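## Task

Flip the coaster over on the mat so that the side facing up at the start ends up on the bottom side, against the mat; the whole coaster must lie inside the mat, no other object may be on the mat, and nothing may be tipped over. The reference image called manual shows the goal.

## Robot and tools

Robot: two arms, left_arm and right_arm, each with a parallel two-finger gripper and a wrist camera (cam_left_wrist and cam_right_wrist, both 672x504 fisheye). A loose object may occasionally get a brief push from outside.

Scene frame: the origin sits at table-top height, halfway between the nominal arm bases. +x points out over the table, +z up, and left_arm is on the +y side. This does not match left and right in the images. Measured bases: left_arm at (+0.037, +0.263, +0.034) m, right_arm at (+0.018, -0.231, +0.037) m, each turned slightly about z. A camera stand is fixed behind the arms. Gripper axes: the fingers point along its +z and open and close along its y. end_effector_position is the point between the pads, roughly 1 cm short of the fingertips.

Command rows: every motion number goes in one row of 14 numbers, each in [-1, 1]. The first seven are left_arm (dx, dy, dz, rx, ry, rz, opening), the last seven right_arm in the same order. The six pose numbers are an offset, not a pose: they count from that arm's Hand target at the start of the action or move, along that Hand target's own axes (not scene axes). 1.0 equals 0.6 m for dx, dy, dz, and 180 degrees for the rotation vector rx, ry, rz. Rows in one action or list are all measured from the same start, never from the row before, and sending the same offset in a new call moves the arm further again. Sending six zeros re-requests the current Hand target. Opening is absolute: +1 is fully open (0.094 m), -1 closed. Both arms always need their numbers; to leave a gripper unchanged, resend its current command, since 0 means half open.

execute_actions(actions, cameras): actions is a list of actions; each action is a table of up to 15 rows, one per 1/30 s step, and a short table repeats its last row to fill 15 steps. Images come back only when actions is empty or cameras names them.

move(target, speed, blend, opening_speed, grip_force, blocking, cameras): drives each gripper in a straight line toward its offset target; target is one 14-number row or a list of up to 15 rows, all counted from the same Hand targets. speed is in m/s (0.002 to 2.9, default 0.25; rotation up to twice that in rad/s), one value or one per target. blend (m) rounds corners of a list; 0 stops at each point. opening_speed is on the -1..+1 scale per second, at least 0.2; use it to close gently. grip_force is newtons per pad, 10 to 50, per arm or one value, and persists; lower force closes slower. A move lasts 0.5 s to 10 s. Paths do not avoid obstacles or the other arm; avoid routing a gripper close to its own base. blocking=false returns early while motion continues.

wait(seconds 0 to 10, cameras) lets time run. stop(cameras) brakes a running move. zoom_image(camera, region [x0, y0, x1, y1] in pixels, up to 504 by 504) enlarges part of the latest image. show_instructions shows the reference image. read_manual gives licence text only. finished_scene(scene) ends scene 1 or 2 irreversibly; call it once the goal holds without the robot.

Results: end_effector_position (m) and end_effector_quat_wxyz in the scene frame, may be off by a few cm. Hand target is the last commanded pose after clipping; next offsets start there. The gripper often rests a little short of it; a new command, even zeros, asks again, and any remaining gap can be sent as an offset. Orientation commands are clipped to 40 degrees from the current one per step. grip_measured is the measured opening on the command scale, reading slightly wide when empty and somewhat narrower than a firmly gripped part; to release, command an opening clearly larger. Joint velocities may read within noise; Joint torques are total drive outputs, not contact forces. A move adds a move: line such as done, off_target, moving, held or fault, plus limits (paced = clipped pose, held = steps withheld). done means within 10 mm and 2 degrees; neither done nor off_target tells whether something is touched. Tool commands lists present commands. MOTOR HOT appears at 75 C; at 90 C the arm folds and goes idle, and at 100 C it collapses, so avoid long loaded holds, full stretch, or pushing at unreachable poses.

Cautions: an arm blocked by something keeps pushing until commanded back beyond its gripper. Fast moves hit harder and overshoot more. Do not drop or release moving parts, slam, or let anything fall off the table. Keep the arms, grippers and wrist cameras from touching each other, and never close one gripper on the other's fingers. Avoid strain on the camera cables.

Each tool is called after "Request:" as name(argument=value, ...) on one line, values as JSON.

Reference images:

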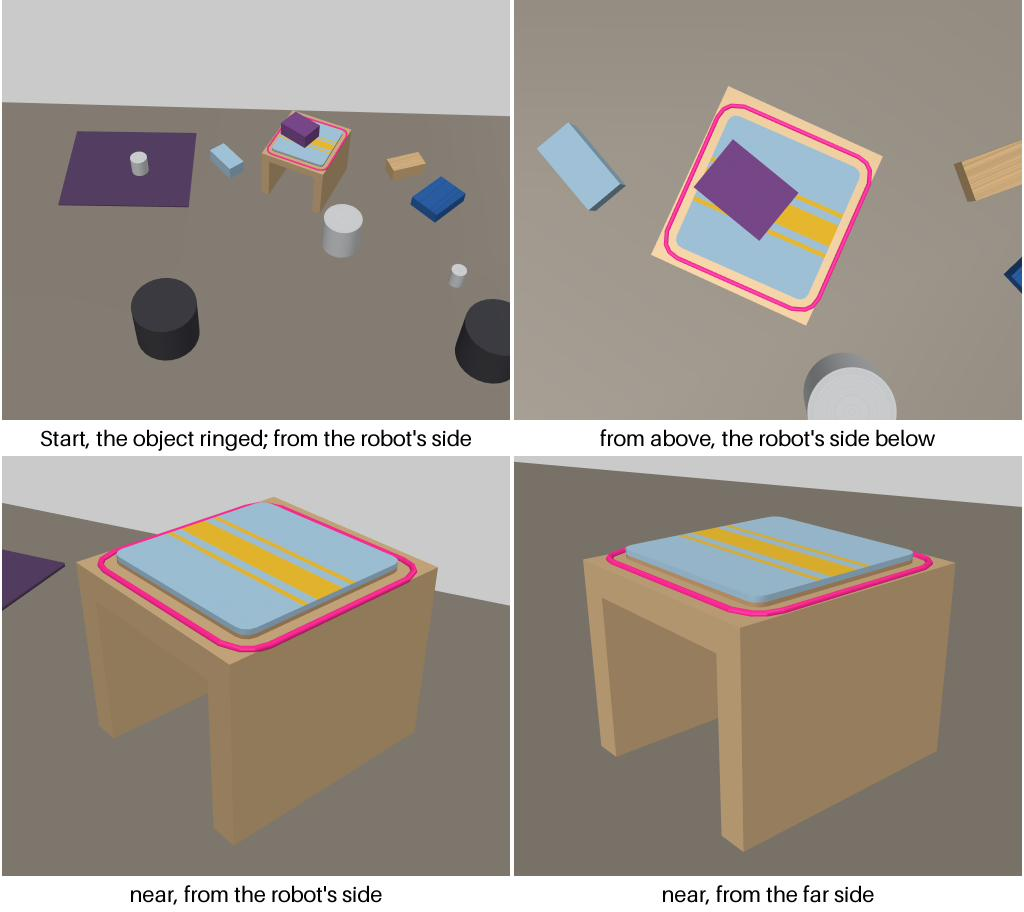

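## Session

Request:
execute_actions(actions=[])

Scene clock: 0.00 s.
left_arm: end_effector_position=(+0.4351, +0.2555, +0.1708) grip_measured=+1.000 end_effector_quat_wxyz=(+0.635, +0.027, +0.772, +0.027) | right_arm: end_effector_position=(+0.4182, -0.2371, +0.1518) grip_measured=+1.000 end_effector_quat_wxyz=(+0.588, -0.019, +0.809, -0.021)
Joint positions: left_arm=[-0.028 1.47 0.341 0.935 -0.052 0.067 0.094] | right_arm=[0.044 1.476 0.387 0.775 -0.011 -0.063 0.094]
Joint velocities: within noise
Joint torques (N m): no reading
Heat: left arm: 28 °C; right arm: 33 °C.
Hand target: left_arm +0.4357, +0.2554, +0.1723; +0.635, +0.026, +0.771, +0.026 | right_arm +0.4190, -0.2372, +0.1540; +0.589, -0.020, +0.807, -0.021
Tool commands: left_gripper/opening=+1.0 right_gripper/opening=+1.0

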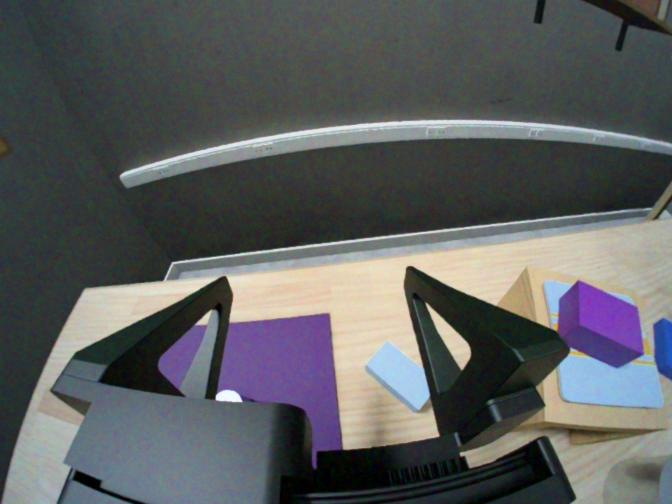

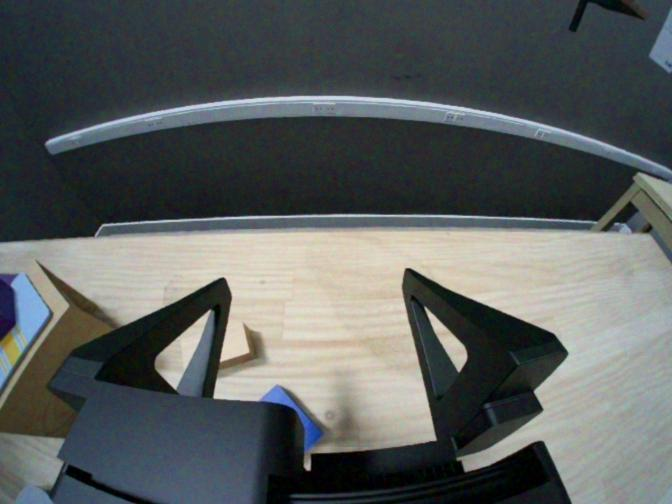

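Request:
move(target=[-0.265,-0.353,-0.415,0.008,0.152,-0.023,1,0,0,0,0,0,0,1], cameras=["cam_left_wrist"], speed=0.4)

Request:
zoom_image(camera="cam_left_wrist", region=[120, 100, 520, 400])

Scene clock: 14.23 s.
left_arm: end_effector_position=(+0.2174, +0.0289, +0.3525) grip_measured=+1.000 end_effector_quat_wxyz=(+0.434, +0.018, +0.901, -0.015) | right_arm: end_effector_position=(+0.4182, -0.2371, +0.1518) grip_measured=+1.000 end_effector_quat_wxyz=(+0.588, -0.019, +0.809, -0.021)
Joint positions: left_arm=[-1.385 1.451 1.699 -1.547 -0.867 -1.235 0.094] | right_arm=[0.044 1.476 0.387 0.775 -0.011 -0.063 0.094]
Joint torques (N m): left_arm=[0.68 -3.89 9.73 0.51 -0.59 -0.11] | right_arm=[-0.02 -4.78 7.34 1.97 -0.02 -0.01]
Heat: left arm: 30 °C; right arm: 34 °C.
Hand target: left_arm +0.2202, +0.0307, +0.3599; +0.435, +0.000, +0.900, -0.001 | right_arm +0.4190, -0.2372, +0.1540; +0.589, -0.020, +0.807, -0.021
Off the commanded pose: left_arm 0.008 m, 3 deg | right_arm 0.002 m, 0 deg.
joint sent to its limit (left arm) — joint 4 (wrist pitch), lower limit. The joint targets still meet the commanded pose.
move: off_target (left_arm)
Images, in order (width x height): cam_left_wrist 672x504.

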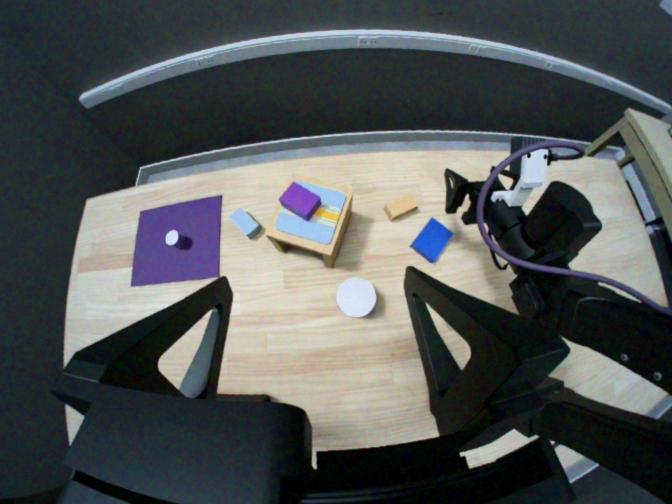

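Scaled by 1.260 from the camera's 672x504 image, which has a finer 960x720 frame.

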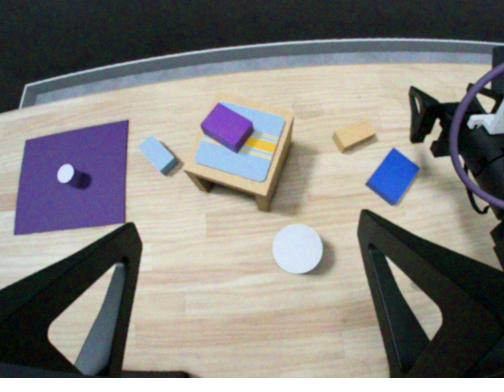

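Request:
move(target=[-0.002,0.04,0.364,0.097,0.275,0.2016,0.6,0,0,0,0,0,0,1], cameras=["cam_left_wrist"], speed=0.4)

Request:
zoom_image(camera="cam_left_wrist", region=[160, 100, 500, 355])

Scene clock: 52.07 s.
left_arm: end_effector_position=(+0.3910, +0.0589, +0.2236) grip_measured=+0.602 end_effector_quat_wxyz=(+0.061, +0.327, +0.943, -0.006) | right_arm: end_effector_position=(+0.4182, -0.2371, +0.1518) grip_measured=+1.000 end_effector_quat_wxyz=(+0.588, -0.019, +0.809, -0.021)
Joint positions: left_arm=[-0.514 2.048 2.153 -1.554 -0.012 0.137 0.075] | right_arm=[0.044 1.476 0.387 0.775 -0.011 -0.063 0.094]
Joint torques (N m): left_arm=[-0.16 -8.13 9.66 0.36 0.12 0.05] | right_arm=[-0.03 -4.78 7.34 1.97 -0.02 -0.02]
Heat: left arm: 32 °C; right arm: 35 °C.
Hand target: left_arm +0.3921, +0.0546, +0.2251; +0.001, +0.333, +0.943, +0.000 | right_arm +0.4190, -0.2372, +0.1540; +0.589, -0.020, +0.807, -0.021
Off the commanded pose: left_arm 0.005 m, 7 deg | right_arm 0.002 m, 0 deg.
joint sent to its limit (left arm) — joint 4 (wrist pitch), lower limit. The joint targets are off in orientation, not in position.
move: off_target (left_arm)
Images, in order (width x height): cam_left_wrist 672x504.

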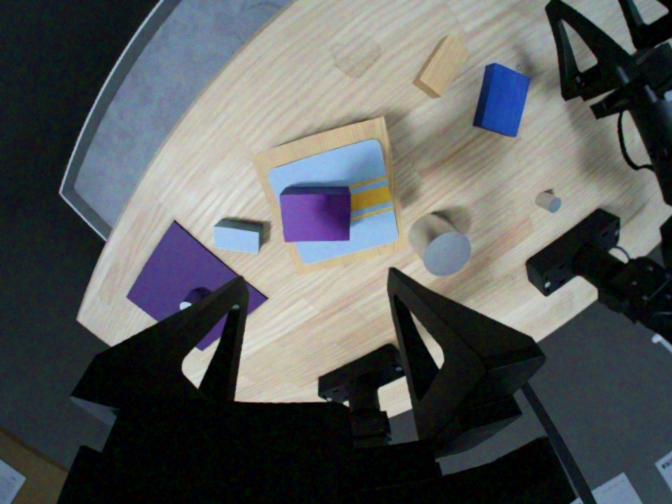

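Scaled by 1.482 from the camera's 672x504 image, which has a finer 960x720 frame.

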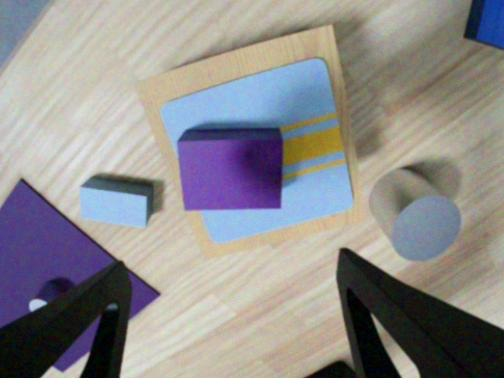

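Request:
move(target=[-0.0173,0.0077,0.145,0,0,0,0.6,0,0,0,0,0,0,1], cameras=["cam_left_wrist"], speed=0.15, grip_force=30)

Scene clock: 63.40 s.
left_arm: end_effector_position=(+0.4004, +0.0532, +0.1488) grip_measured=+0.602 end_effector_quat_wxyz=(+0.006, +0.331, +0.944, +0.005) | right_arm: end_effector_position=(+0.4182, -0.2371, +0.1518) grip_measured=+1.000 end_effector_quat_wxyz=(+0.588, -0.019, +0.809, -0.021)
Joint positions: left_arm=[-0.514 2.161 2.031 -1.432 -0.012 0.144 0.075] | right_arm=[0.044 1.476 0.387 0.775 -0.011 -0.063 0.094]
Joint torques (N m): left_arm=[0.46 -8.87 6.22 0.48 0.1 0.05] | right_arm=[-0.02 -4.78 7.32 1.97 -0.02 -0.01]
Heat: left arm: 32 °C; right arm: 35 °C.
Hand target: left_arm +0.4031, +0.0516, +0.1382; +0.000, +0.333, +0.943, +0.000 | right_arm +0.4190, -0.2372, +0.1540; +0.589, -0.020, +0.807, -0.021
Off the commanded pose: left_arm 0.011 m, 1 deg | right_arm 0.002 m, 0 deg.
grip_force (N): 30, 30
move: off_target (left_arm)
Images, in order (width x height): cam_left_wrist 672x504.

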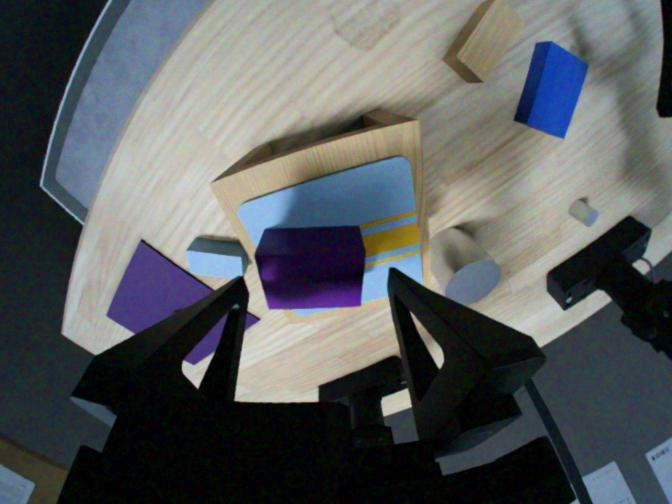

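Request:
move(target=[[0,0,0.022,0,0,0,0.6,0,0,0,0,0,0,1],[0,0,0.022,0,0,0,-0.15,0,0,0,0,0,0,1],[0,0,-0.1,0,0,0,-0.15,0,0,0,0,0,0,1],[0.247,0.032,-0.1,0,0,0,-0.15,0,0,0,0,0,0,1],[0.247,0.032,0.15,0,0,0,-0.15,0,0,0,0,0,0,1]], cameras=["cam_left_wrist"], speed=[0.06,0.1,0.2,0.3,0.15], blend=[0,0,0.03,0.03,0], opening_speed=1)

Scene clock: 74.33 s.
left_arm: end_effector_position=(+0.3005, +0.1599, +0.0551) grip_measured=+0.147 end_effector_quat_wxyz=(+0.003, +0.331, +0.944, +0.004) | right_arm: end_effector_position=(+0.4182, -0.2371, +0.1518) grip_measured=+1.000 end_effector_quat_wxyz=(+0.588, -0.019, +0.809, -0.021)
Joint positions: left_arm=[-0.365 1.701 1.016 -0.881 -0.008 0.292 0.054] | right_arm=[0.044 1.476 0.387 0.775 -0.011 -0.063 0.094]
Joint torques (N m): left_arm=[0.32 -5.5 5.22 0.48 0.1 0.08] | right_arm=[-0.02 -4.78 7.34 1.97 -0.02 -0.02]
Heat: left arm: 31 °C; right arm: 35 °C.
Hand target: left_arm +0.3000, +0.1596, +0.0481; +0.001, +0.333, +0.943, +0.000 | right_arm +0.4190, -0.2372, +0.1540; +0.589, -0.020, +0.807, -0.021
Off the commanded pose: left_arm 0.007 m, 1 deg | right_arm 0.002 m, 0 deg.
grip_force (N): 30, 30
move: done; target 2's new opening was sent with left_arm's hand 0.011 m and 1 deg from that target
Images, in order (width x height): cam_left_wrist 672x504.

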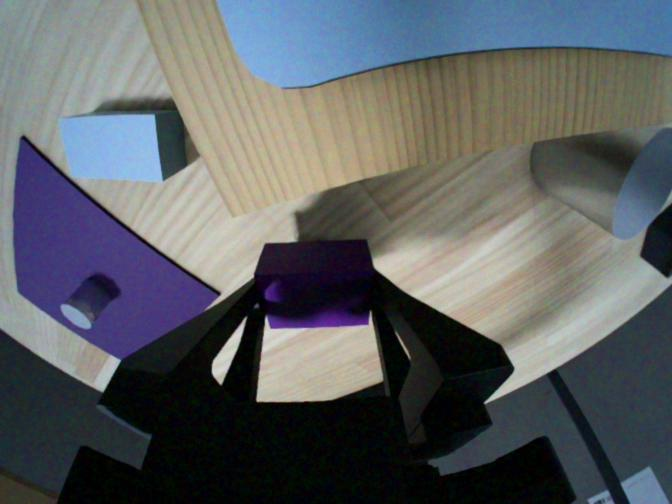

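Request:
move(target=[0,0,0.045,0,0,0,-0.15,0,0,0,0,0,0,1], speed=0.06)

Request:
move(target=[0,0,0.013,0,0,0,-0.15,0,0,0,0,0,0,1], speed=0.04)

Scene clock: 77.43 s.
left_arm: end_effector_position=(+0.3199, +0.1500, +0.0408) grip_measured=+0.147 end_effector_quat_wxyz=(+0.046, +0.331, +0.942, -0.004) | right_arm: end_effector_position=(+0.4182, -0.2371, +0.1518) grip_measured=+1.000 end_effector_quat_wxyz=(+0.588, -0.019, +0.809, -0.021)
Joint positions: left_arm=[-0.365 1.728 0.979 -0.729 0.004 0.293 0.054] | right_arm=[0.044 1.476 0.387 0.775 -0.011 -0.063 0.094]
Joint torques (N m): left_arm=[0.34 -3.73 3.54 0.14 -0.01 0.07] | right_arm=[-0.02 -4.78 7.32 1.97 -0.02 -0.01]
Heat: left arm: 31 °C; right arm: 35 °C.
Hand target: left_arm +0.3000, +0.1596, +0.0209; +0.000, +0.333, +0.943, +0.000 | right_arm +0.4190, -0.2372, +0.1540; +0.589, -0.020, +0.807, -0.021
Off the commanded pose: left_arm 0.030 m, 5 deg | right_arm 0.002 m, 0 deg.
grip_force (N): 30, 30
move: off_target (left_arm)

Scene clock: 78.33 s.
left_arm: end_effector_position=(+0.3265, +0.1462, +0.0373) grip_measured=+0.147 end_effector_quat_wxyz=(+0.061, +0.331, +0.942, -0.007) | right_arm: end_effector_position=(+0.4182, -0.2371, +0.1518) grip_measured=+1.000 end_effector_quat_wxyz=(+0.588, -0.019, +0.809, -0.021)
Joint positions: left_arm=[-0.365 1.737 0.971 -0.682 0.009 0.294 0.054] | right_arm=[0.044 1.476 0.387 0.775 -0.011 -0.063 0.094]
Joint torques (N m): left_arm=[0.14 -3.43 3.21 0.15 -0.07 0.08] | right_arm=[-0.01 -4.78 7.34 1.97 -0.02 -0.02]
Heat: left arm: 31 °C; right arm: 35 °C.
Hand target: left_arm +0.3000, +0.1596, +0.0132; +0.000, +0.333, +0.943, +0.000 | right_arm +0.4190, -0.2372, +0.1540; +0.589, -0.020, +0.807, -0.021
Off the commanded pose: left_arm 0.038 m, 7 deg | right_arm 0.002 m, 0 deg.
grip_force (N): 30, 30
move: off_target (left_arm)

Request:
move(target=[0,0,-0.052,0,0,0,-0.15,0,0,0,0,0,0,1], speed=0.06, cameras=["cam_left_wrist"])

Scene clock: 82.70 s.
left_arm: end_effector_position=(+0.3136, +0.1512, +0.0432) grip_measured=+0.147 end_effector_quat_wxyz=(+0.031, +0.331, +0.943, -0.006) | right_arm: end_effector_position=(+0.4182, -0.2371, +0.1518) grip_measured=+1.000 end_effector_quat_wxyz=(+0.588, -0.019, +0.809, -0.021)
Joint positions: left_arm=[-0.365 1.727 0.992 -0.773 0.01 0.294 0.054] | right_arm=[0.044 1.476 0.387 0.775 -0.011 -0.063 0.094]
Joint torques (N m): left_arm=[0.28 -6.74 6.87 -0.23 -0.08 0.05] | right_arm=[-0.02 -4.78 7.35 1.97 -0.02 -0.01]
Heat: left arm: 31 °C; right arm: 35 °C.
Hand target: left_arm +0.3001, +0.1595, +0.0444; +0.001, +0.333, +0.943, +0.000 | right_arm +0.4190, -0.2372, +0.1540; +0.589, -0.020, +0.807, -0.021
Off the commanded pose: left_arm 0.016 m, 4 deg | right_arm 0.002 m, 0 deg.
grip_force (N): 30, 30
move: off_target (left_arm)
Images, in order (width x height): cam_left_wrist 672x504.

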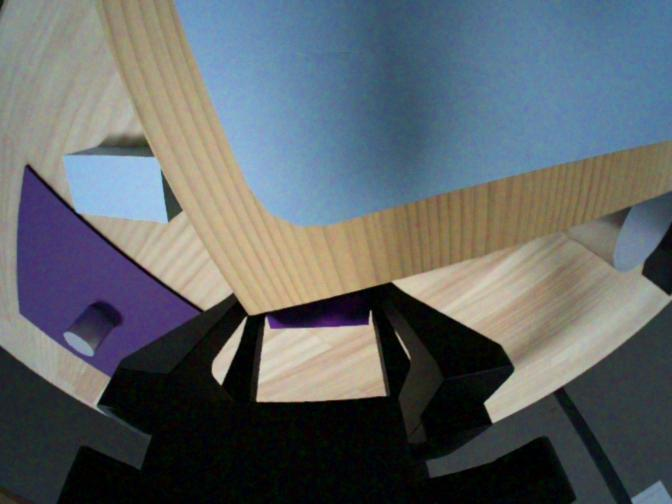

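Request:
move(target=[[0,0,-0.1,0,0,0,-0.15,0,0,0,0,0,0,1],[0.083,-0.003,-0.1,0,0,-0.272,-0.15,0,0,0,0,0,0,1],[0.083,-0.003,0.02,0,0,-0.272,-0.15,0,0,0,0,0,0,1]], speed=[0.1,0.2,0.1], blend=[0,0.02,0], cameras=["cam_left_wrist"])

Scene clock: 94.30 s.
left_arm: end_effector_position=(+0.2602, +0.1877, +0.0384) grip_measured=+0.146 end_effector_quat_wxyz=(+0.001, -0.080, +0.997, -0.002) | right_arm: end_effector_position=(+0.4182, -0.2371, +0.1518) grip_measured=+1.000 end_effector_quat_wxyz=(+0.588, -0.019, +0.809, -0.021)
Joint positions: left_arm=[-0.311 1.561 0.792 -0.799 0.002 -0.488 0.054] | right_arm=[0.044 1.476 0.387 0.775 -0.011 -0.063 0.094]
Joint torques (N m): left_arm=[0.35 -4.14 4.94 0.47 -0.03 -0.07] | right_arm=[-0.02 -4.78 7.34 1.97 -0.02 -0.01]
Heat: left arm: 31 °C; right arm: 35 °C.
Hand target: left_arm +0.2601, +0.1894, +0.0323; +0.000, -0.087, +0.996, -0.001 | right_arm +0.4190, -0.2372, +0.1540; +0.589, -0.020, +0.807, -0.021
Off the commanded pose: left_arm 0.006 m, 1 deg | right_arm 0.002 m, 0 deg.
grip_force (N): 30, 30
move: done
Images, in order (width x height): cam_left_wrist 672x504.

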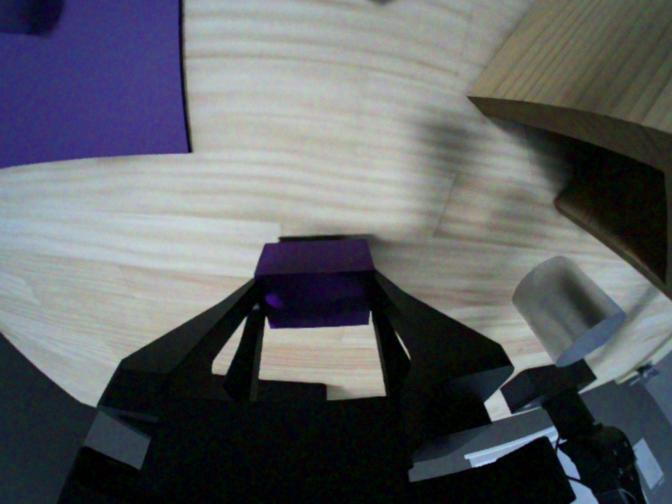

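Request:
move(target=[0,0,0.018,0,0,0,-0.15,0,0,0,0,0,0,1], speed=0.05)

Request:
move(target=[0,0,0.01,0,0,0,-0.15,0,0,0,0,0,0,1], speed=0.04)

Scene clock: 97.07 s.
left_arm: end_effector_position=(+0.2609, +0.1875, +0.0280) grip_measured=+0.146 end_effector_quat_wxyz=(+0.002, -0.080, +0.997, -0.002) | right_arm: end_effector_position=(+0.4182, -0.2371, +0.1518) grip_measured=+1.000 end_effector_quat_wxyz=(+0.588, -0.019, +0.809, -0.021)
Joint positions: left_arm=[-0.311 1.586 0.769 -0.749 0.002 -0.488 0.054] | right_arm=[0.044 1.476 0.387 0.775 -0.011 -0.063 0.094]
Joint torques (N m): left_arm=[0.49 -4.11 4.68 0.49 0.01 -0.12] | right_arm=[-0.02 -4.78 7.35 1.97 -0.02 -0.01]
Heat: left arm: 30 °C; right arm: 35 °C.
Hand target: left_arm +0.2602, +0.1894, +0.0216; +0.000, -0.087, +0.996, -0.001 | right_arm +0.4190, -0.2372, +0.1540; +0.589, -0.020, +0.807, -0.021
Off the commanded pose: left_arm 0.007 m, 1 deg | right_arm 0.002 m, 0 deg.
grip_force (N): 30, 30
move: done

Scene clock: 97.77 s.
left_arm: end_effector_position=(+0.2618, +0.1872, +0.0274) grip_measured=+0.146 end_effector_quat_wxyz=(+0.003, -0.080, +0.997, -0.003) | right_arm: end_effector_position=(+0.4182, -0.2371, +0.1518) grip_measured=+1.000 end_effector_quat_wxyz=(+0.588, -0.019, +0.809, -0.021)
Joint positions: left_arm=[-0.311 1.588 0.768 -0.742 0.002 -0.489 0.054] | right_arm=[0.044 1.476 0.387 0.775 -0.011 -0.063 0.094]
Joint torques (N m): left_arm=[0.44 -3.17 3.6 0.7 0.01 -0.08] | right_arm=[-0.01 -4.78 7.34 1.97 -0.02 -0.02]
Heat: left arm: 30 °C; right arm: 35 °C.
Hand target: left_arm +0.2602, +0.1894, +0.0155; +0.000, -0.087, +0.996, -0.001 | right_arm +0.4190, -0.2372, +0.1540; +0.589, -0.020, +0.807, -0.021
Off the commanded pose: left_arm 0.012 m, 1 deg | right_arm 0.002 m, 0 deg.
grip_force (N): 30, 30
move: off_target (left_arm)

Request:
move(target=[[0,0,-0.01,0,0,0,0.5,0,0,0,0,0,0,1],[0,0,-0.2,0,0,0,0.5,0,0,0,0,0,0,1],[-0.23,0.247,-0.233,0,0,0,0.0,0,0,0,0,0,0,1]], speed=[0.1,0.2,0.35], blend=[0,0.04,0], opening_speed=1.5, cameras=["cam_left_wrist"])

Request:
zoom_image(camera="cam_left_wrist", region=[160, 100, 500, 355])

Scene clock: 109.87 s.
left_arm: end_effector_position=(+0.3645, +0.3608, +0.1550) grip_measured=+0.001 end_effector_quat_wxyz=(+0.002, -0.095, +0.995, +0.001) | right_arm: end_effector_position=(+0.4182, -0.2371, +0.1518) grip_measured=+1.000 end_effector_quat_wxyz=(+0.588, -0.019, +0.809, -0.021)
Joint positions: left_arm=[0.303 1.834 1.588 -1.32 -0.002 0.095 0.047] | right_arm=[0.044 1.476 0.387 0.775 -0.011 -0.063 0.094]
Joint torques (N m): left_arm=[-0.66 -6.09 10.1 0.15 0.02 0.12] | right_arm=[-0.02 -4.78 7.34 1.98 -0.02 -0.01]
Heat: left arm: 31 °C; right arm: 36 °C.
Hand target: left_arm +0.3703, +0.3595, +0.1553; +0.000, -0.087, +0.996, +0.000 | right_arm +0.4190, -0.2372, +0.1540; +0.589, -0.020, +0.807, -0.021
Off the commanded pose: left_arm 0.006 m, 1 deg | right_arm 0.002 m, 0 deg.
grip_force (N): 30, 30
move: done
Images, in order (width x height): cam_left_wrist 672x504.

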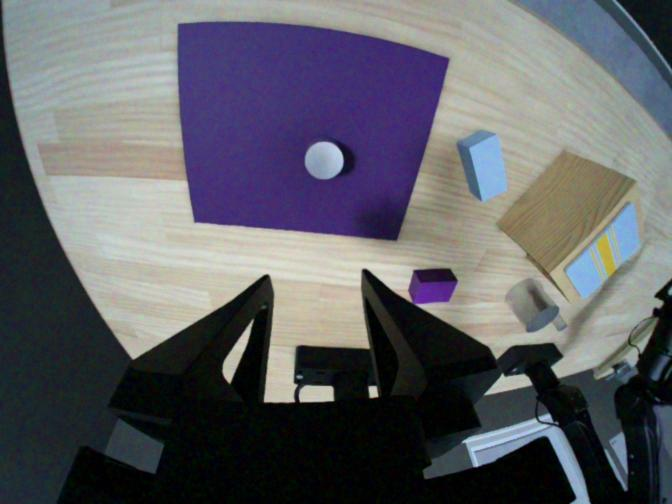

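Scaled by 1.482 from the camera's 672x504 image, which has a finer 960x720 frame.

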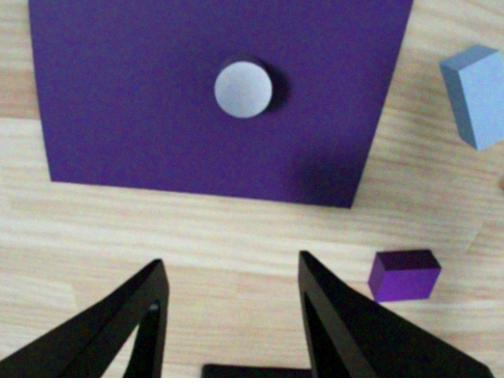

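Request:
move(target=[[-0.068,-0.006,0.06,0,0,0,0.0,0,0,0,0,0,0,1],[-0.068,-0.006,0.208,0,0,0,0.0,0,0,0,0,0,0,1],[-0.068,-0.006,0.208,0,0,0,-0.5,0,0,0,0,0,0,1]], speed=[0.2,0.12,0.1], blend=[0.01,0,0], opening_speed=0.7, cameras=["cam_left_wrist"])

Scene clock: 124.30 s.
left_arm: end_effector_position=(+0.4114, +0.3652, +0.0414) grip_measured=-0.369 end_effector_quat_wxyz=(+0.005, -0.085, +0.996, +0.002) | right_arm: end_effector_position=(+0.4182, -0.2371, +0.1518) grip_measured=+1.000 end_effector_quat_wxyz=(+0.588, -0.019, +0.809, -0.021)
Joint positions: left_arm=[0.28 2.086 1.48 -0.955 -0.002 0.092 0.03] | right_arm=[0.044 1.476 0.387 0.775 -0.011 -0.063 0.094]
Joint torques (N m): left_arm=[-0.31 -8.13 5.59 0.5 0.02 -0.07] | right_arm=[-0.03 -4.79 7.34 1.98 -0.02 -0.01]
Heat: left arm: 32 °C; right arm: 36 °C.
Hand target: left_arm +0.4111, +0.3629, +0.0305; +0.000, -0.087, +0.996, +0.000 | right_arm +0.4190, -0.2372, +0.1540; +0.589, -0.020, +0.807, -0.021
Off the commanded pose: left_arm 0.011 m, 1 deg | right_arm 0.002 m, 0 deg.
grip_force (N): 30, 30
move: off_target (left_arm); target 3's new opening was sent with left_arm's hand 0.011 m and 1 deg from that target
Images, in order (width x height): cam_left_wrist 672x504.

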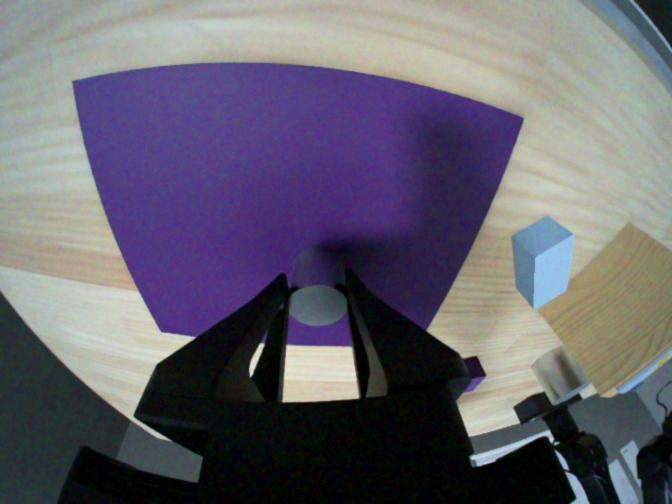

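Request:
move(target=[[0,0,-0.1,0,0,0,-0.5,0,0,0,0,0,0,1],[0.259,0.125,-0.1,0,0,0,-0.5,0,0,0,0,0,0,1],[0.259,0.125,-0.013,0,0,0,-0.5,0,0,0,0,0,0,1]], speed=[0.15,0.25,0.1], blend=[0.02,0.02,0], cameras=["cam_left_wrist"])

Scene clock: 132.37 s.
left_arm: end_effector_position=(+0.2450, +0.4110, +0.0443) grip_measured=-0.371 end_effector_quat_wxyz=(-0.001, -0.090, +0.996, +0.005) | right_arm: end_effector_position=(+0.4182, -0.2371, +0.1518) grip_measured=+1.000 end_effector_quat_wxyz=(+0.588, -0.019, +0.809, -0.021)
Joint positions: left_arm=[0.624 1.621 0.88 -0.826 -0.009 0.426 0.03] | right_arm=[0.044 1.476 0.387 0.775 -0.011 -0.063 0.094]
Joint torques (N m): left_arm=[0.5 -4.63 5.11 0.45 0.09 0.09] | right_arm=[-0.01 -4.78 7.35 1.98 -0.02 -0.01]
Heat: left arm: 31 °C; right arm: 36 °C.
Hand target: left_arm +0.2451, +0.4098, +0.0382; +0.001, -0.087, +0.996, +0.000 | right_arm +0.4190, -0.2372, +0.1540; +0.589, -0.020, +0.807, -0.021
Off the commanded pose: left_arm 0.006 m, 1 deg | right_arm 0.002 m, 0 deg.
grip_force (N): 30, 30
move: done
Images, in order (width x height): cam_left_wrist 672x504.

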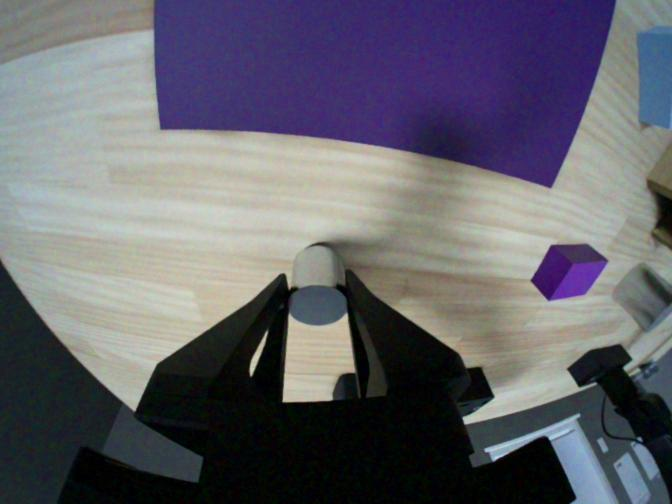

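Request:
move(target=[[0,0,0.008,0,0,0,-0.5,0,0,0,0,0,0,1],[0,0,0.008,0,0,0,0.1,0,0,0,0,0,0,1],[0,0,-0.22,0,0,0,0.1,0,0,0,0,0,0,1],[-0.2285,-0.709,-0.22,0,0,0.189,0.3,0,0,0,0,0,0,1]], speed=[0.04,0.1,0.2,0.4], blend=[0,0,0.04,0], opening_speed=0.6, cameras=["cam_left_wrist"])

Request:
zoom_image(camera="cam_left_wrist", region=[160, 100, 500, 355])

Scene clock: 147.13 s.
left_arm: end_effector_position=(+0.4505, +0.0144, +0.1747) grip_measured=+0.299 end_effector_quat_wxyz=(+0.066, +0.214, +0.974, -0.022) | right_arm: end_effector_position=(+0.4182, -0.2371, +0.1518) grip_measured=+1.000 end_effector_quat_wxyz=(+0.588, -0.019, +0.809, -0.021)
Joint positions: left_arm=[-0.527 2.387 2.51 -1.555 -0.001 -0.111 0.061] | right_arm=[0.044 1.476 0.387 0.775 -0.011 -0.063 0.094]
Joint torques (N m): left_arm=[0.34 -9.78 9.57 0.38 -0.01 -0.09] | right_arm=[-0.02 -4.78 7.34 1.98 -0.02 -0.02]
Heat: left arm: 31 °C; right arm: 36 °C.
Hand target: left_arm +0.4539, +0.0148, +0.1706; +0.000, +0.208, +0.978, +0.000 | right_arm +0.4190, -0.2372, +0.1540; +0.589, -0.020, +0.807, -0.021
Off the commanded pose: left_arm 0.005 m, 8 deg | right_arm 0.002 m, 0 deg.
joint sent to its limit (left arm) — joint 4 (wrist pitch), lower limit. The joint targets are off in orientation, not in position.
grip_force (N): 30, 30
move: off_target (left_arm); target 4's new opening was sent with left_arm's hand 0.005 m and 8 deg from that target
Images, in order (width x height): cam_left_wrist 672x504.

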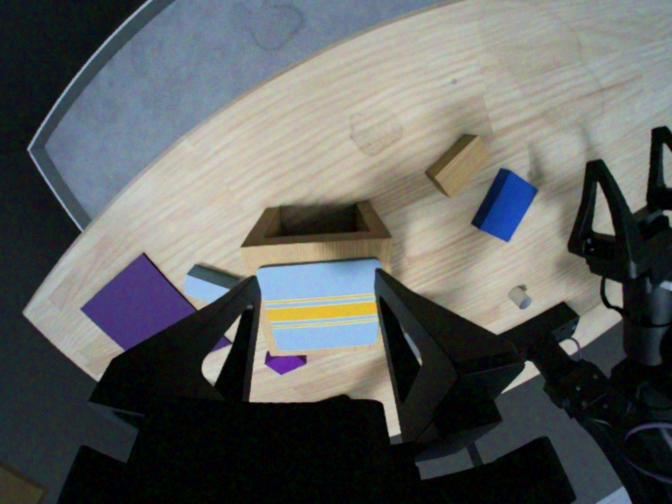

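Scaled by 1.482 from the camera's 672x504 image, which has a finer 960x720 frame.

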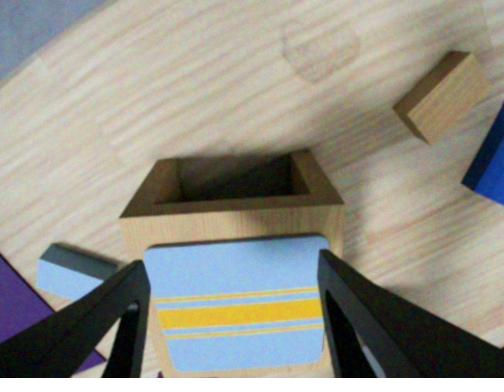

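Request:
move(target=[0,0,0.09,0,0,0,0.3,0,0,0,0,0,0,1], speed=0.06, cameras=["cam_left_wrist"])

Request:
zoom_image(camera="cam_left_wrist", region=[200, 180, 440, 360])

Scene clock: 155.60 s.
left_arm: end_effector_position=(+0.4507, +0.0143, +0.1229) grip_measured=+0.299 end_effector_quat_wxyz=(+0.014, +0.215, +0.977, -0.004) | right_arm: end_effector_position=(+0.4182, -0.2371, +0.1518) grip_measured=+1.000 end_effector_quat_wxyz=(+0.588, -0.019, +0.809, -0.021)
Joint positions: left_arm=[-0.527 2.502 2.516 -1.556 -0.001 -0.111 0.061] | right_arm=[0.044 1.476 0.387 0.775 -0.011 -0.063 0.094]
Joint torques (N m): left_arm=[0.44 -9.89 9.94 0.21 0.03 -0.1] | right_arm=[-0.02 -4.79 7.34 1.98 -0.02 -0.01]
Heat: left arm: 31 °C; right arm: 36 °C.
Hand target: left_arm +0.4539, +0.0148, +0.1166; +0.000, +0.208, +0.978, +0.000 | right_arm +0.4190, -0.2372, +0.1540; +0.589, -0.020, +0.807, -0.021
Off the commanded pose: left_arm 0.007 m, 2 deg | right_arm 0.002 m, 0 deg.
joint sent to its limit (left arm) — joint 4 (wrist pitch), lower limit. The joint targets still meet the commanded pose.
grip_force (N): 30, 30
move: done
Images, in order (width x height): cam_left_wrist 672x504.

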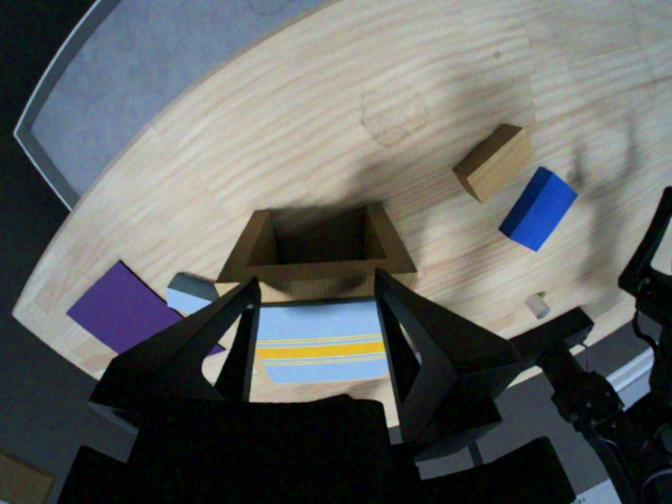

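Scaled by 2.100 from the camera's 672x504 image, which has a finer 960x720 frame.

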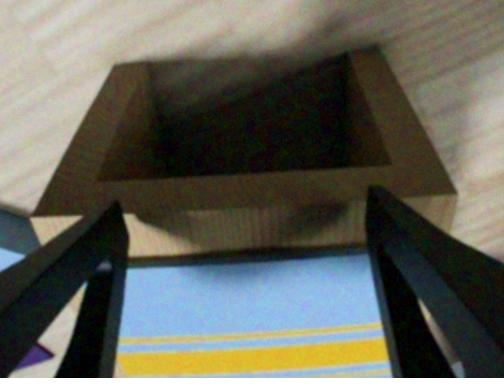

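Request:
move(target=[0,0,0.009,0,0,0,0.3,0,0,0,0,0,0,1], speed=0.03, cameras=["cam_left_wrist"])

Request:
zoom_image(camera="cam_left_wrist", region=[200, 220, 440, 400])

Scene clock: 162.37 s.
left_arm: end_effector_position=(+0.4504, +0.0144, +0.1181) grip_measured=+0.299 end_effector_quat_wxyz=(+0.009, +0.215, +0.977, -0.003) | right_arm: end_effector_position=(+0.4182, -0.2371, +0.1518) grip_measured=+1.000 end_effector_quat_wxyz=(+0.588, -0.019, +0.809, -0.021)
Joint positions: left_arm=[-0.527 2.512 2.516 -1.556 -0.001 -0.111 0.061] | right_arm=[0.044 1.476 0.387 0.775 -0.011 -0.063 0.094]
Joint torques (N m): left_arm=[0.49 -9.84 10.19 0.18 -0.01 -0.1] | right_arm=[-0.01 -4.78 7.34 1.97 -0.02 -0.01]
Heat: left arm: 31 °C; right arm: 36 °C.
Hand target: left_arm +0.4539, +0.0148, +0.1113; +0.000, +0.208, +0.978, +0.000 | right_arm +0.4190, -0.2372, +0.1540; +0.589, -0.020, +0.807, -0.021
Off the commanded pose: left_arm 0.008 m, 1 deg | right_arm 0.002 m, 0 deg.
joint sent to its limit (left arm) — joint 4 (wrist pitch), lower limit. The joint targets still meet the commanded pose.
grip_force (N): 30, 30
move: done
Images, in order (width x height): cam_left_wrist 672x504.

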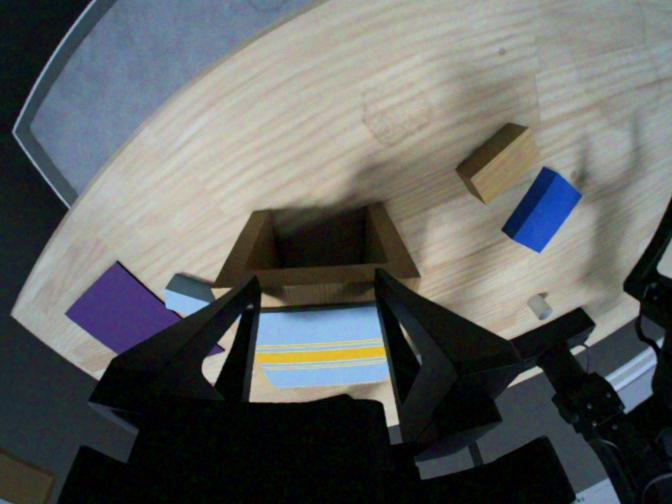

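Scaled by 2.100 from the camera's 672x504 image, which has a finer 960x720 frame.

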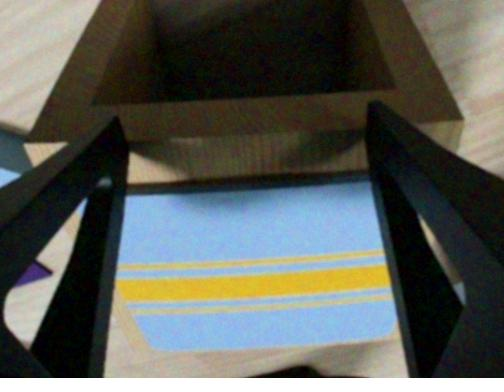

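Request:
move(target=[0.042,0,0,0,0,0,0.3,0,0,0,0,0,0,1], speed=0.05, cameras=["cam_left_wrist"])

Request:
zoom_image(camera="cam_left_wrist", region=[200, 220, 440, 400])

Scene clock: 169.53 s.
left_arm: end_effector_position=(+0.4337, +0.0248, +0.1156) grip_measured=+0.299 end_effector_quat_wxyz=(+0.004, +0.212, +0.977, +0.000) | right_arm: end_effector_position=(+0.4182, -0.2371, +0.1518) grip_measured=+1.000 end_effector_quat_wxyz=(+0.588, -0.019, +0.809, -0.021)
Joint positions: left_arm=[-0.527 2.38 2.265 -1.449 -0.002 -0.117 0.061] | right_arm=[0.044 1.476 0.387 0.775 -0.011 -0.063 0.094]
Joint torques (N m): left_arm=[-0.17 -12.21 4.08 0.39 0.06 -0.07] | right_arm=[-0.02 -4.78 7.35 1.98 -0.02 -0.02]
Heat: left arm: 31 °C; right arm: 36 °C.
Hand target: left_arm +0.4309, +0.0251, +0.1112; +0.000, +0.208, +0.978, +0.000 | right_arm +0.4190, -0.2372, +0.1540; +0.589, -0.020, +0.807, -0.021
Off the commanded pose: left_arm 0.005 m, 1 deg | right_arm 0.002 m, 0 deg.
grip_force (N): 30, 30
move: done
Images, in order (width x height): cam_left_wrist 672x504.

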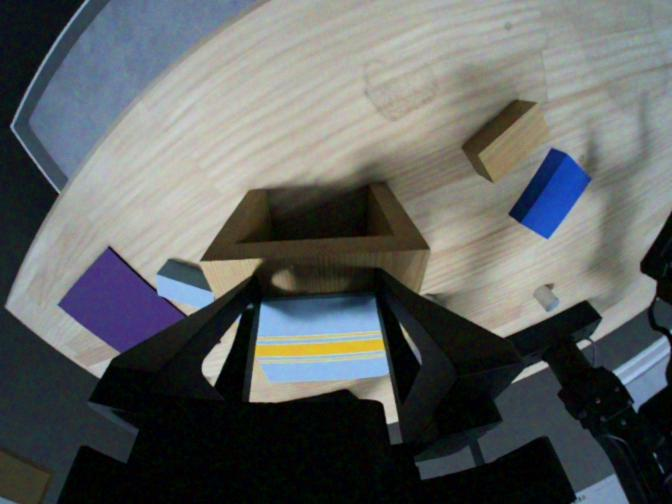

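Scaled by 2.100 from the camera's 672x504 image, which has a finer 960x720 frame.

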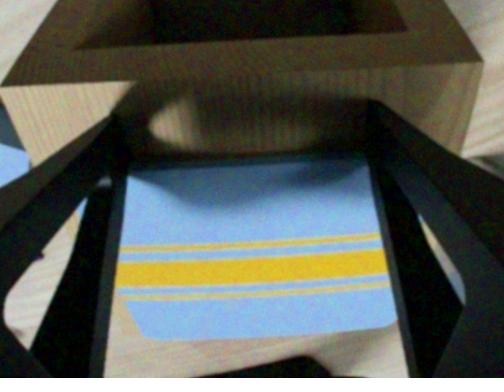

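Request:
move(target=[0.055,0,-0.001,0,0,0,0.3,0,0,0,0,0,0,1], speed=0.05, cameras=["cam_left_wrist"])

Request:
zoom_image(camera="cam_left_wrist", region=[200, 220, 440, 400])

Scene clock: 174.67 s.
left_arm: end_effector_position=(+0.4060, +0.0394, +0.1152) grip_measured=+0.299 end_effector_quat_wxyz=(+0.004, +0.209, +0.978, +0.000) | right_arm: end_effector_position=(+0.4182, -0.2371, +0.1518) grip_measured=+1.000 end_effector_quat_wxyz=(+0.588, -0.019, +0.809, -0.021)
Joint positions: left_arm=[-0.531 2.211 1.978 -1.33 -0.002 -0.127 0.061] | right_arm=[0.044 1.476 0.387 0.775 -0.011 -0.063 0.094]
Joint torques (N m): left_arm=[-0.75 -11.45 4.27 0.37 0 -0.03] | right_arm=[-0.02 -4.78 7.34 1.98 -0.02 -0.01]
Heat: left arm: 31 °C; right arm: 36 °C.
Hand target: left_arm +0.4007, +0.0384, +0.1118; +0.000, +0.208, +0.978, +0.000 | right_arm +0.4190, -0.2372, +0.1540; +0.589, -0.020, +0.807, -0.021
Off the commanded pose: left_arm 0.006 m, 0 deg | right_arm 0.002 m, 0 deg.
grip_force (N): 30, 30
move: done
Images, in order (width x height): cam_left_wrist 672x504.

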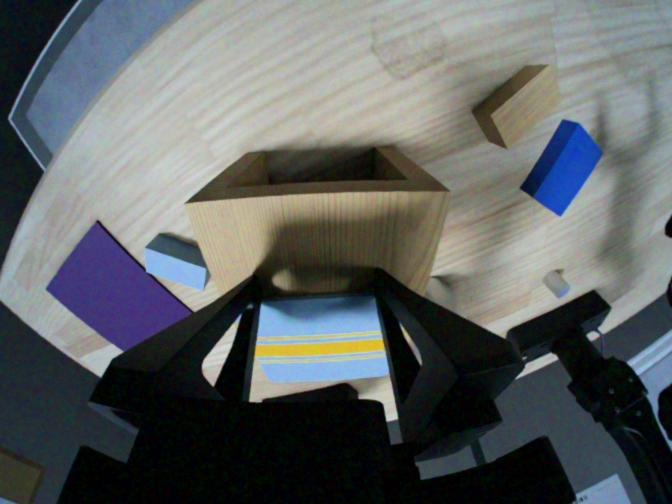

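Scaled by 2.100 from the camera's 672x504 image, which has a finer 960x720 frame.

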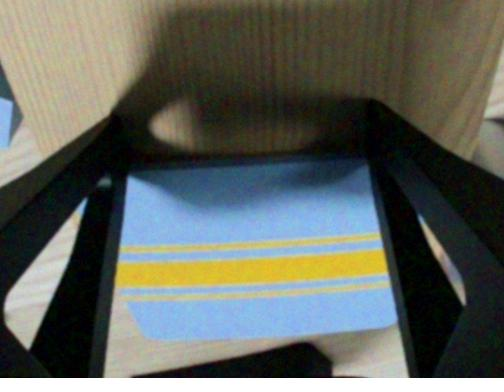

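Request:
move(target=[[0,0,-0.17,0,0,0,0.3,0,0,0,0,0,0,1],[0.189,0.004,-0.2,0.385,-0.385,-0.385,-0.15,0,0,0,0,0,0,1]], speed=[0.15,0.3], blend=[0.02,0], opening_speed=1, cameras=["cam_left_wrist","cam_right_wrist"])

Scene clock: 194.90 s.
left_arm: end_effector_position=(+0.2997, +0.0841, +0.2396) grip_measured=-0.149 end_effector_quat_wxyz=(+0.381, -0.384, +0.589, -0.601) | right_arm: end_effector_position=(+0.4182, -0.2371, +0.1518) grip_measured=+1.000 end_effector_quat_wxyz=(+0.588, -0.019, +0.809, -0.021)
Joint positions: left_arm=[-0.802 0.871 0.145 0.74 -0.39 -1.579 0.04] | right_arm=[0.044 1.476 0.387 0.775 -0.011 -0.063 0.094]
Joint torques (N m): left_arm=[-0.58 -0.83 6.23 1.82 -0.18 0.07] | right_arm=[-0.01 -4.79 7.35 1.97 -0.02 -0.01]
Heat: left arm: 30 °C; right arm: 36 °C.
Hand target: left_arm +0.2980, +0.0868, +0.2316; +0.385, -0.385, +0.593, -0.594 | right_arm +0.4190, -0.2372, +0.1540; +0.589, -0.020, +0.807, -0.021
Off the commanded pose: left_arm 0.009 m, 1 deg | right_arm 0.002 m, 0 deg.
grip_force (N): 30, 30
move: done

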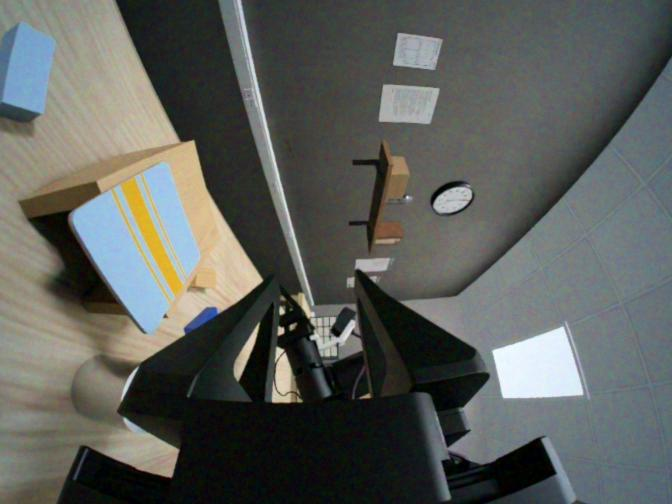

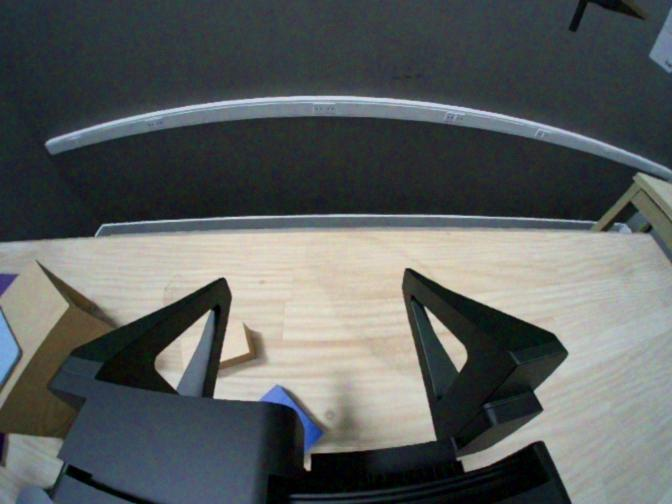

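Request:
move(target=[0,0.2,0,0,0,0,-0.15,0,0,0,0,0,0,1], speed=0.15, cameras=["cam_left_wrist"])

Request:
zoom_image(camera="cam_left_wrist", region=[180, 120, 480, 345])

Scene clock: 201.20 s.
left_arm: end_effector_position=(+0.2965, +0.0851, +0.0914) grip_measured=-0.149 end_effector_quat_wxyz=(+0.367, -0.445, +0.655, -0.488) | right_arm: end_effector_position=(+0.4182, -0.2371, +0.1518) grip_measured=+1.000 end_effector_quat_wxyz=(+0.588, -0.019, +0.809, -0.021)
Joint positions: left_arm=[-0.9 1.779 0.018 1.454 -0.567 -1.692 0.04] | right_arm=[0.044 1.476 0.387 0.775 -0.011 -0.063 0.094]
Joint torques (N m): left_arm=[-0.5 -2.86 1.47 2.74 -0.3 0.12] | right_arm=[-0.02 -4.78 7.34 1.97 -0.02 -0.01]
Heat: left arm: 31 °C; right arm: 36 °C.
Hand target: left_arm +0.2981, +0.0867, +0.1116; +0.385, -0.385, +0.593, -0.594 | right_arm +0.4190, -0.2372, +0.1540; +0.589, -0.020, +0.807, -0.021
Off the commanded pose: left_arm 0.020 m, 16 deg | right_arm 0.002 m, 0 deg.
joint sent to its limit (left arm) — joint 3 (elbow), lower limit, where the elbow is as bent as it goes; joint 4 (wrist pitch), upper limit. The joint targets are off in orientation, not in position.
grip_force (N): 30, 30
move: off_target (left_arm)
Images, in order (width x height): cam_left_wrist 672x504.

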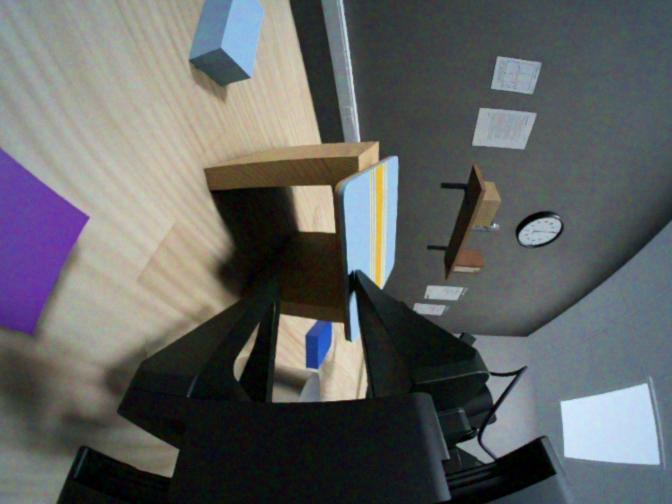

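Scaled by 1.680 from the camera's 672x504 image, which has a finer 960x720 frame.

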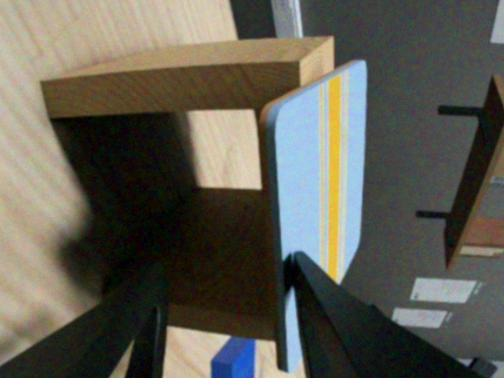

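Request:
move(target=[[0,-0.033,0,0,0,0,-0.15,0,0,0,0,0,0,1],[0,-0.033,0.042,0,0,0,-0.15,0,0,0,0,0,0,1]], speed=0.06, cameras=["cam_left_wrist"])

Request:
zoom_image(camera="cam_left_wrist", region=[180, 120, 480, 345])

Scene clock: 213.93 s.
left_arm: end_effector_position=(+0.3124, +0.0807, +0.1039) grip_measured=-0.149 end_effector_quat_wxyz=(+0.346, -0.424, +0.659, -0.517) | right_arm: end_effector_position=(+0.4182, -0.2371, +0.1518) grip_measured=+1.000 end_effector_quat_wxyz=(+0.588, -0.019, +0.809, -0.021)
Joint positions: left_arm=[-0.767 1.739 0.039 1.454 -0.363 -1.642 0.04] | right_arm=[0.044 1.476 0.387 0.775 -0.011 -0.063 0.094]
Joint torques (N m): left_arm=[0.5 -2.88 4.23 2.83 -0.06 0.25] | right_arm=[-0.03 -4.78 7.34 1.97 -0.02 -0.02]
Heat: left arm: 35 °C; right arm: 36 °C.
Hand target: left_arm +0.3211, +0.0764, +0.1316; +0.385, -0.385, +0.592, -0.594 | right_arm +0.4190, -0.2372, +0.1540; +0.589, -0.020, +0.807, -0.021
Off the commanded pose: left_arm 0.029 m, 13 deg | right_arm 0.002 m, 0 deg.
joint sent to its limit (left arm) — joint 4 (wrist pitch), upper limit. The joint targets are off in orientation, not in position.
grip_force (N): 30, 30
move: off_target (left_arm)
Images, in order (width x height): cam_left_wrist 672x504.

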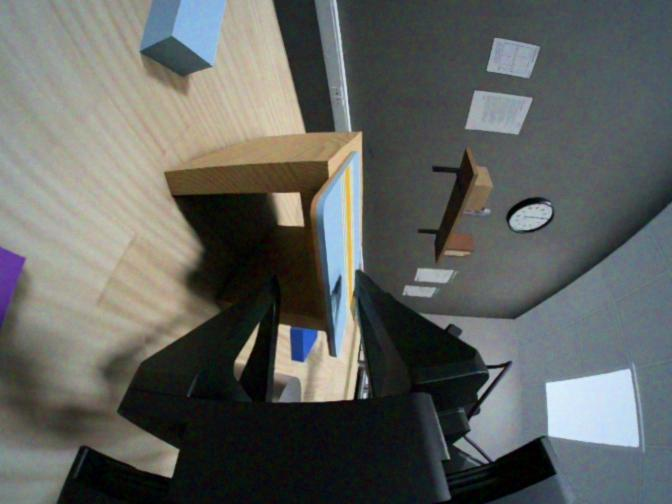

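Scaled by 1.680 from the camera's 672x504 image, which has a finer 960x720 frame.

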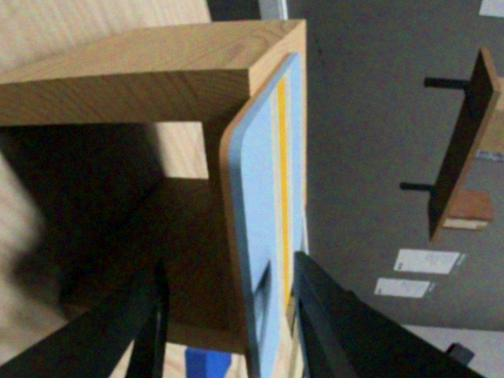

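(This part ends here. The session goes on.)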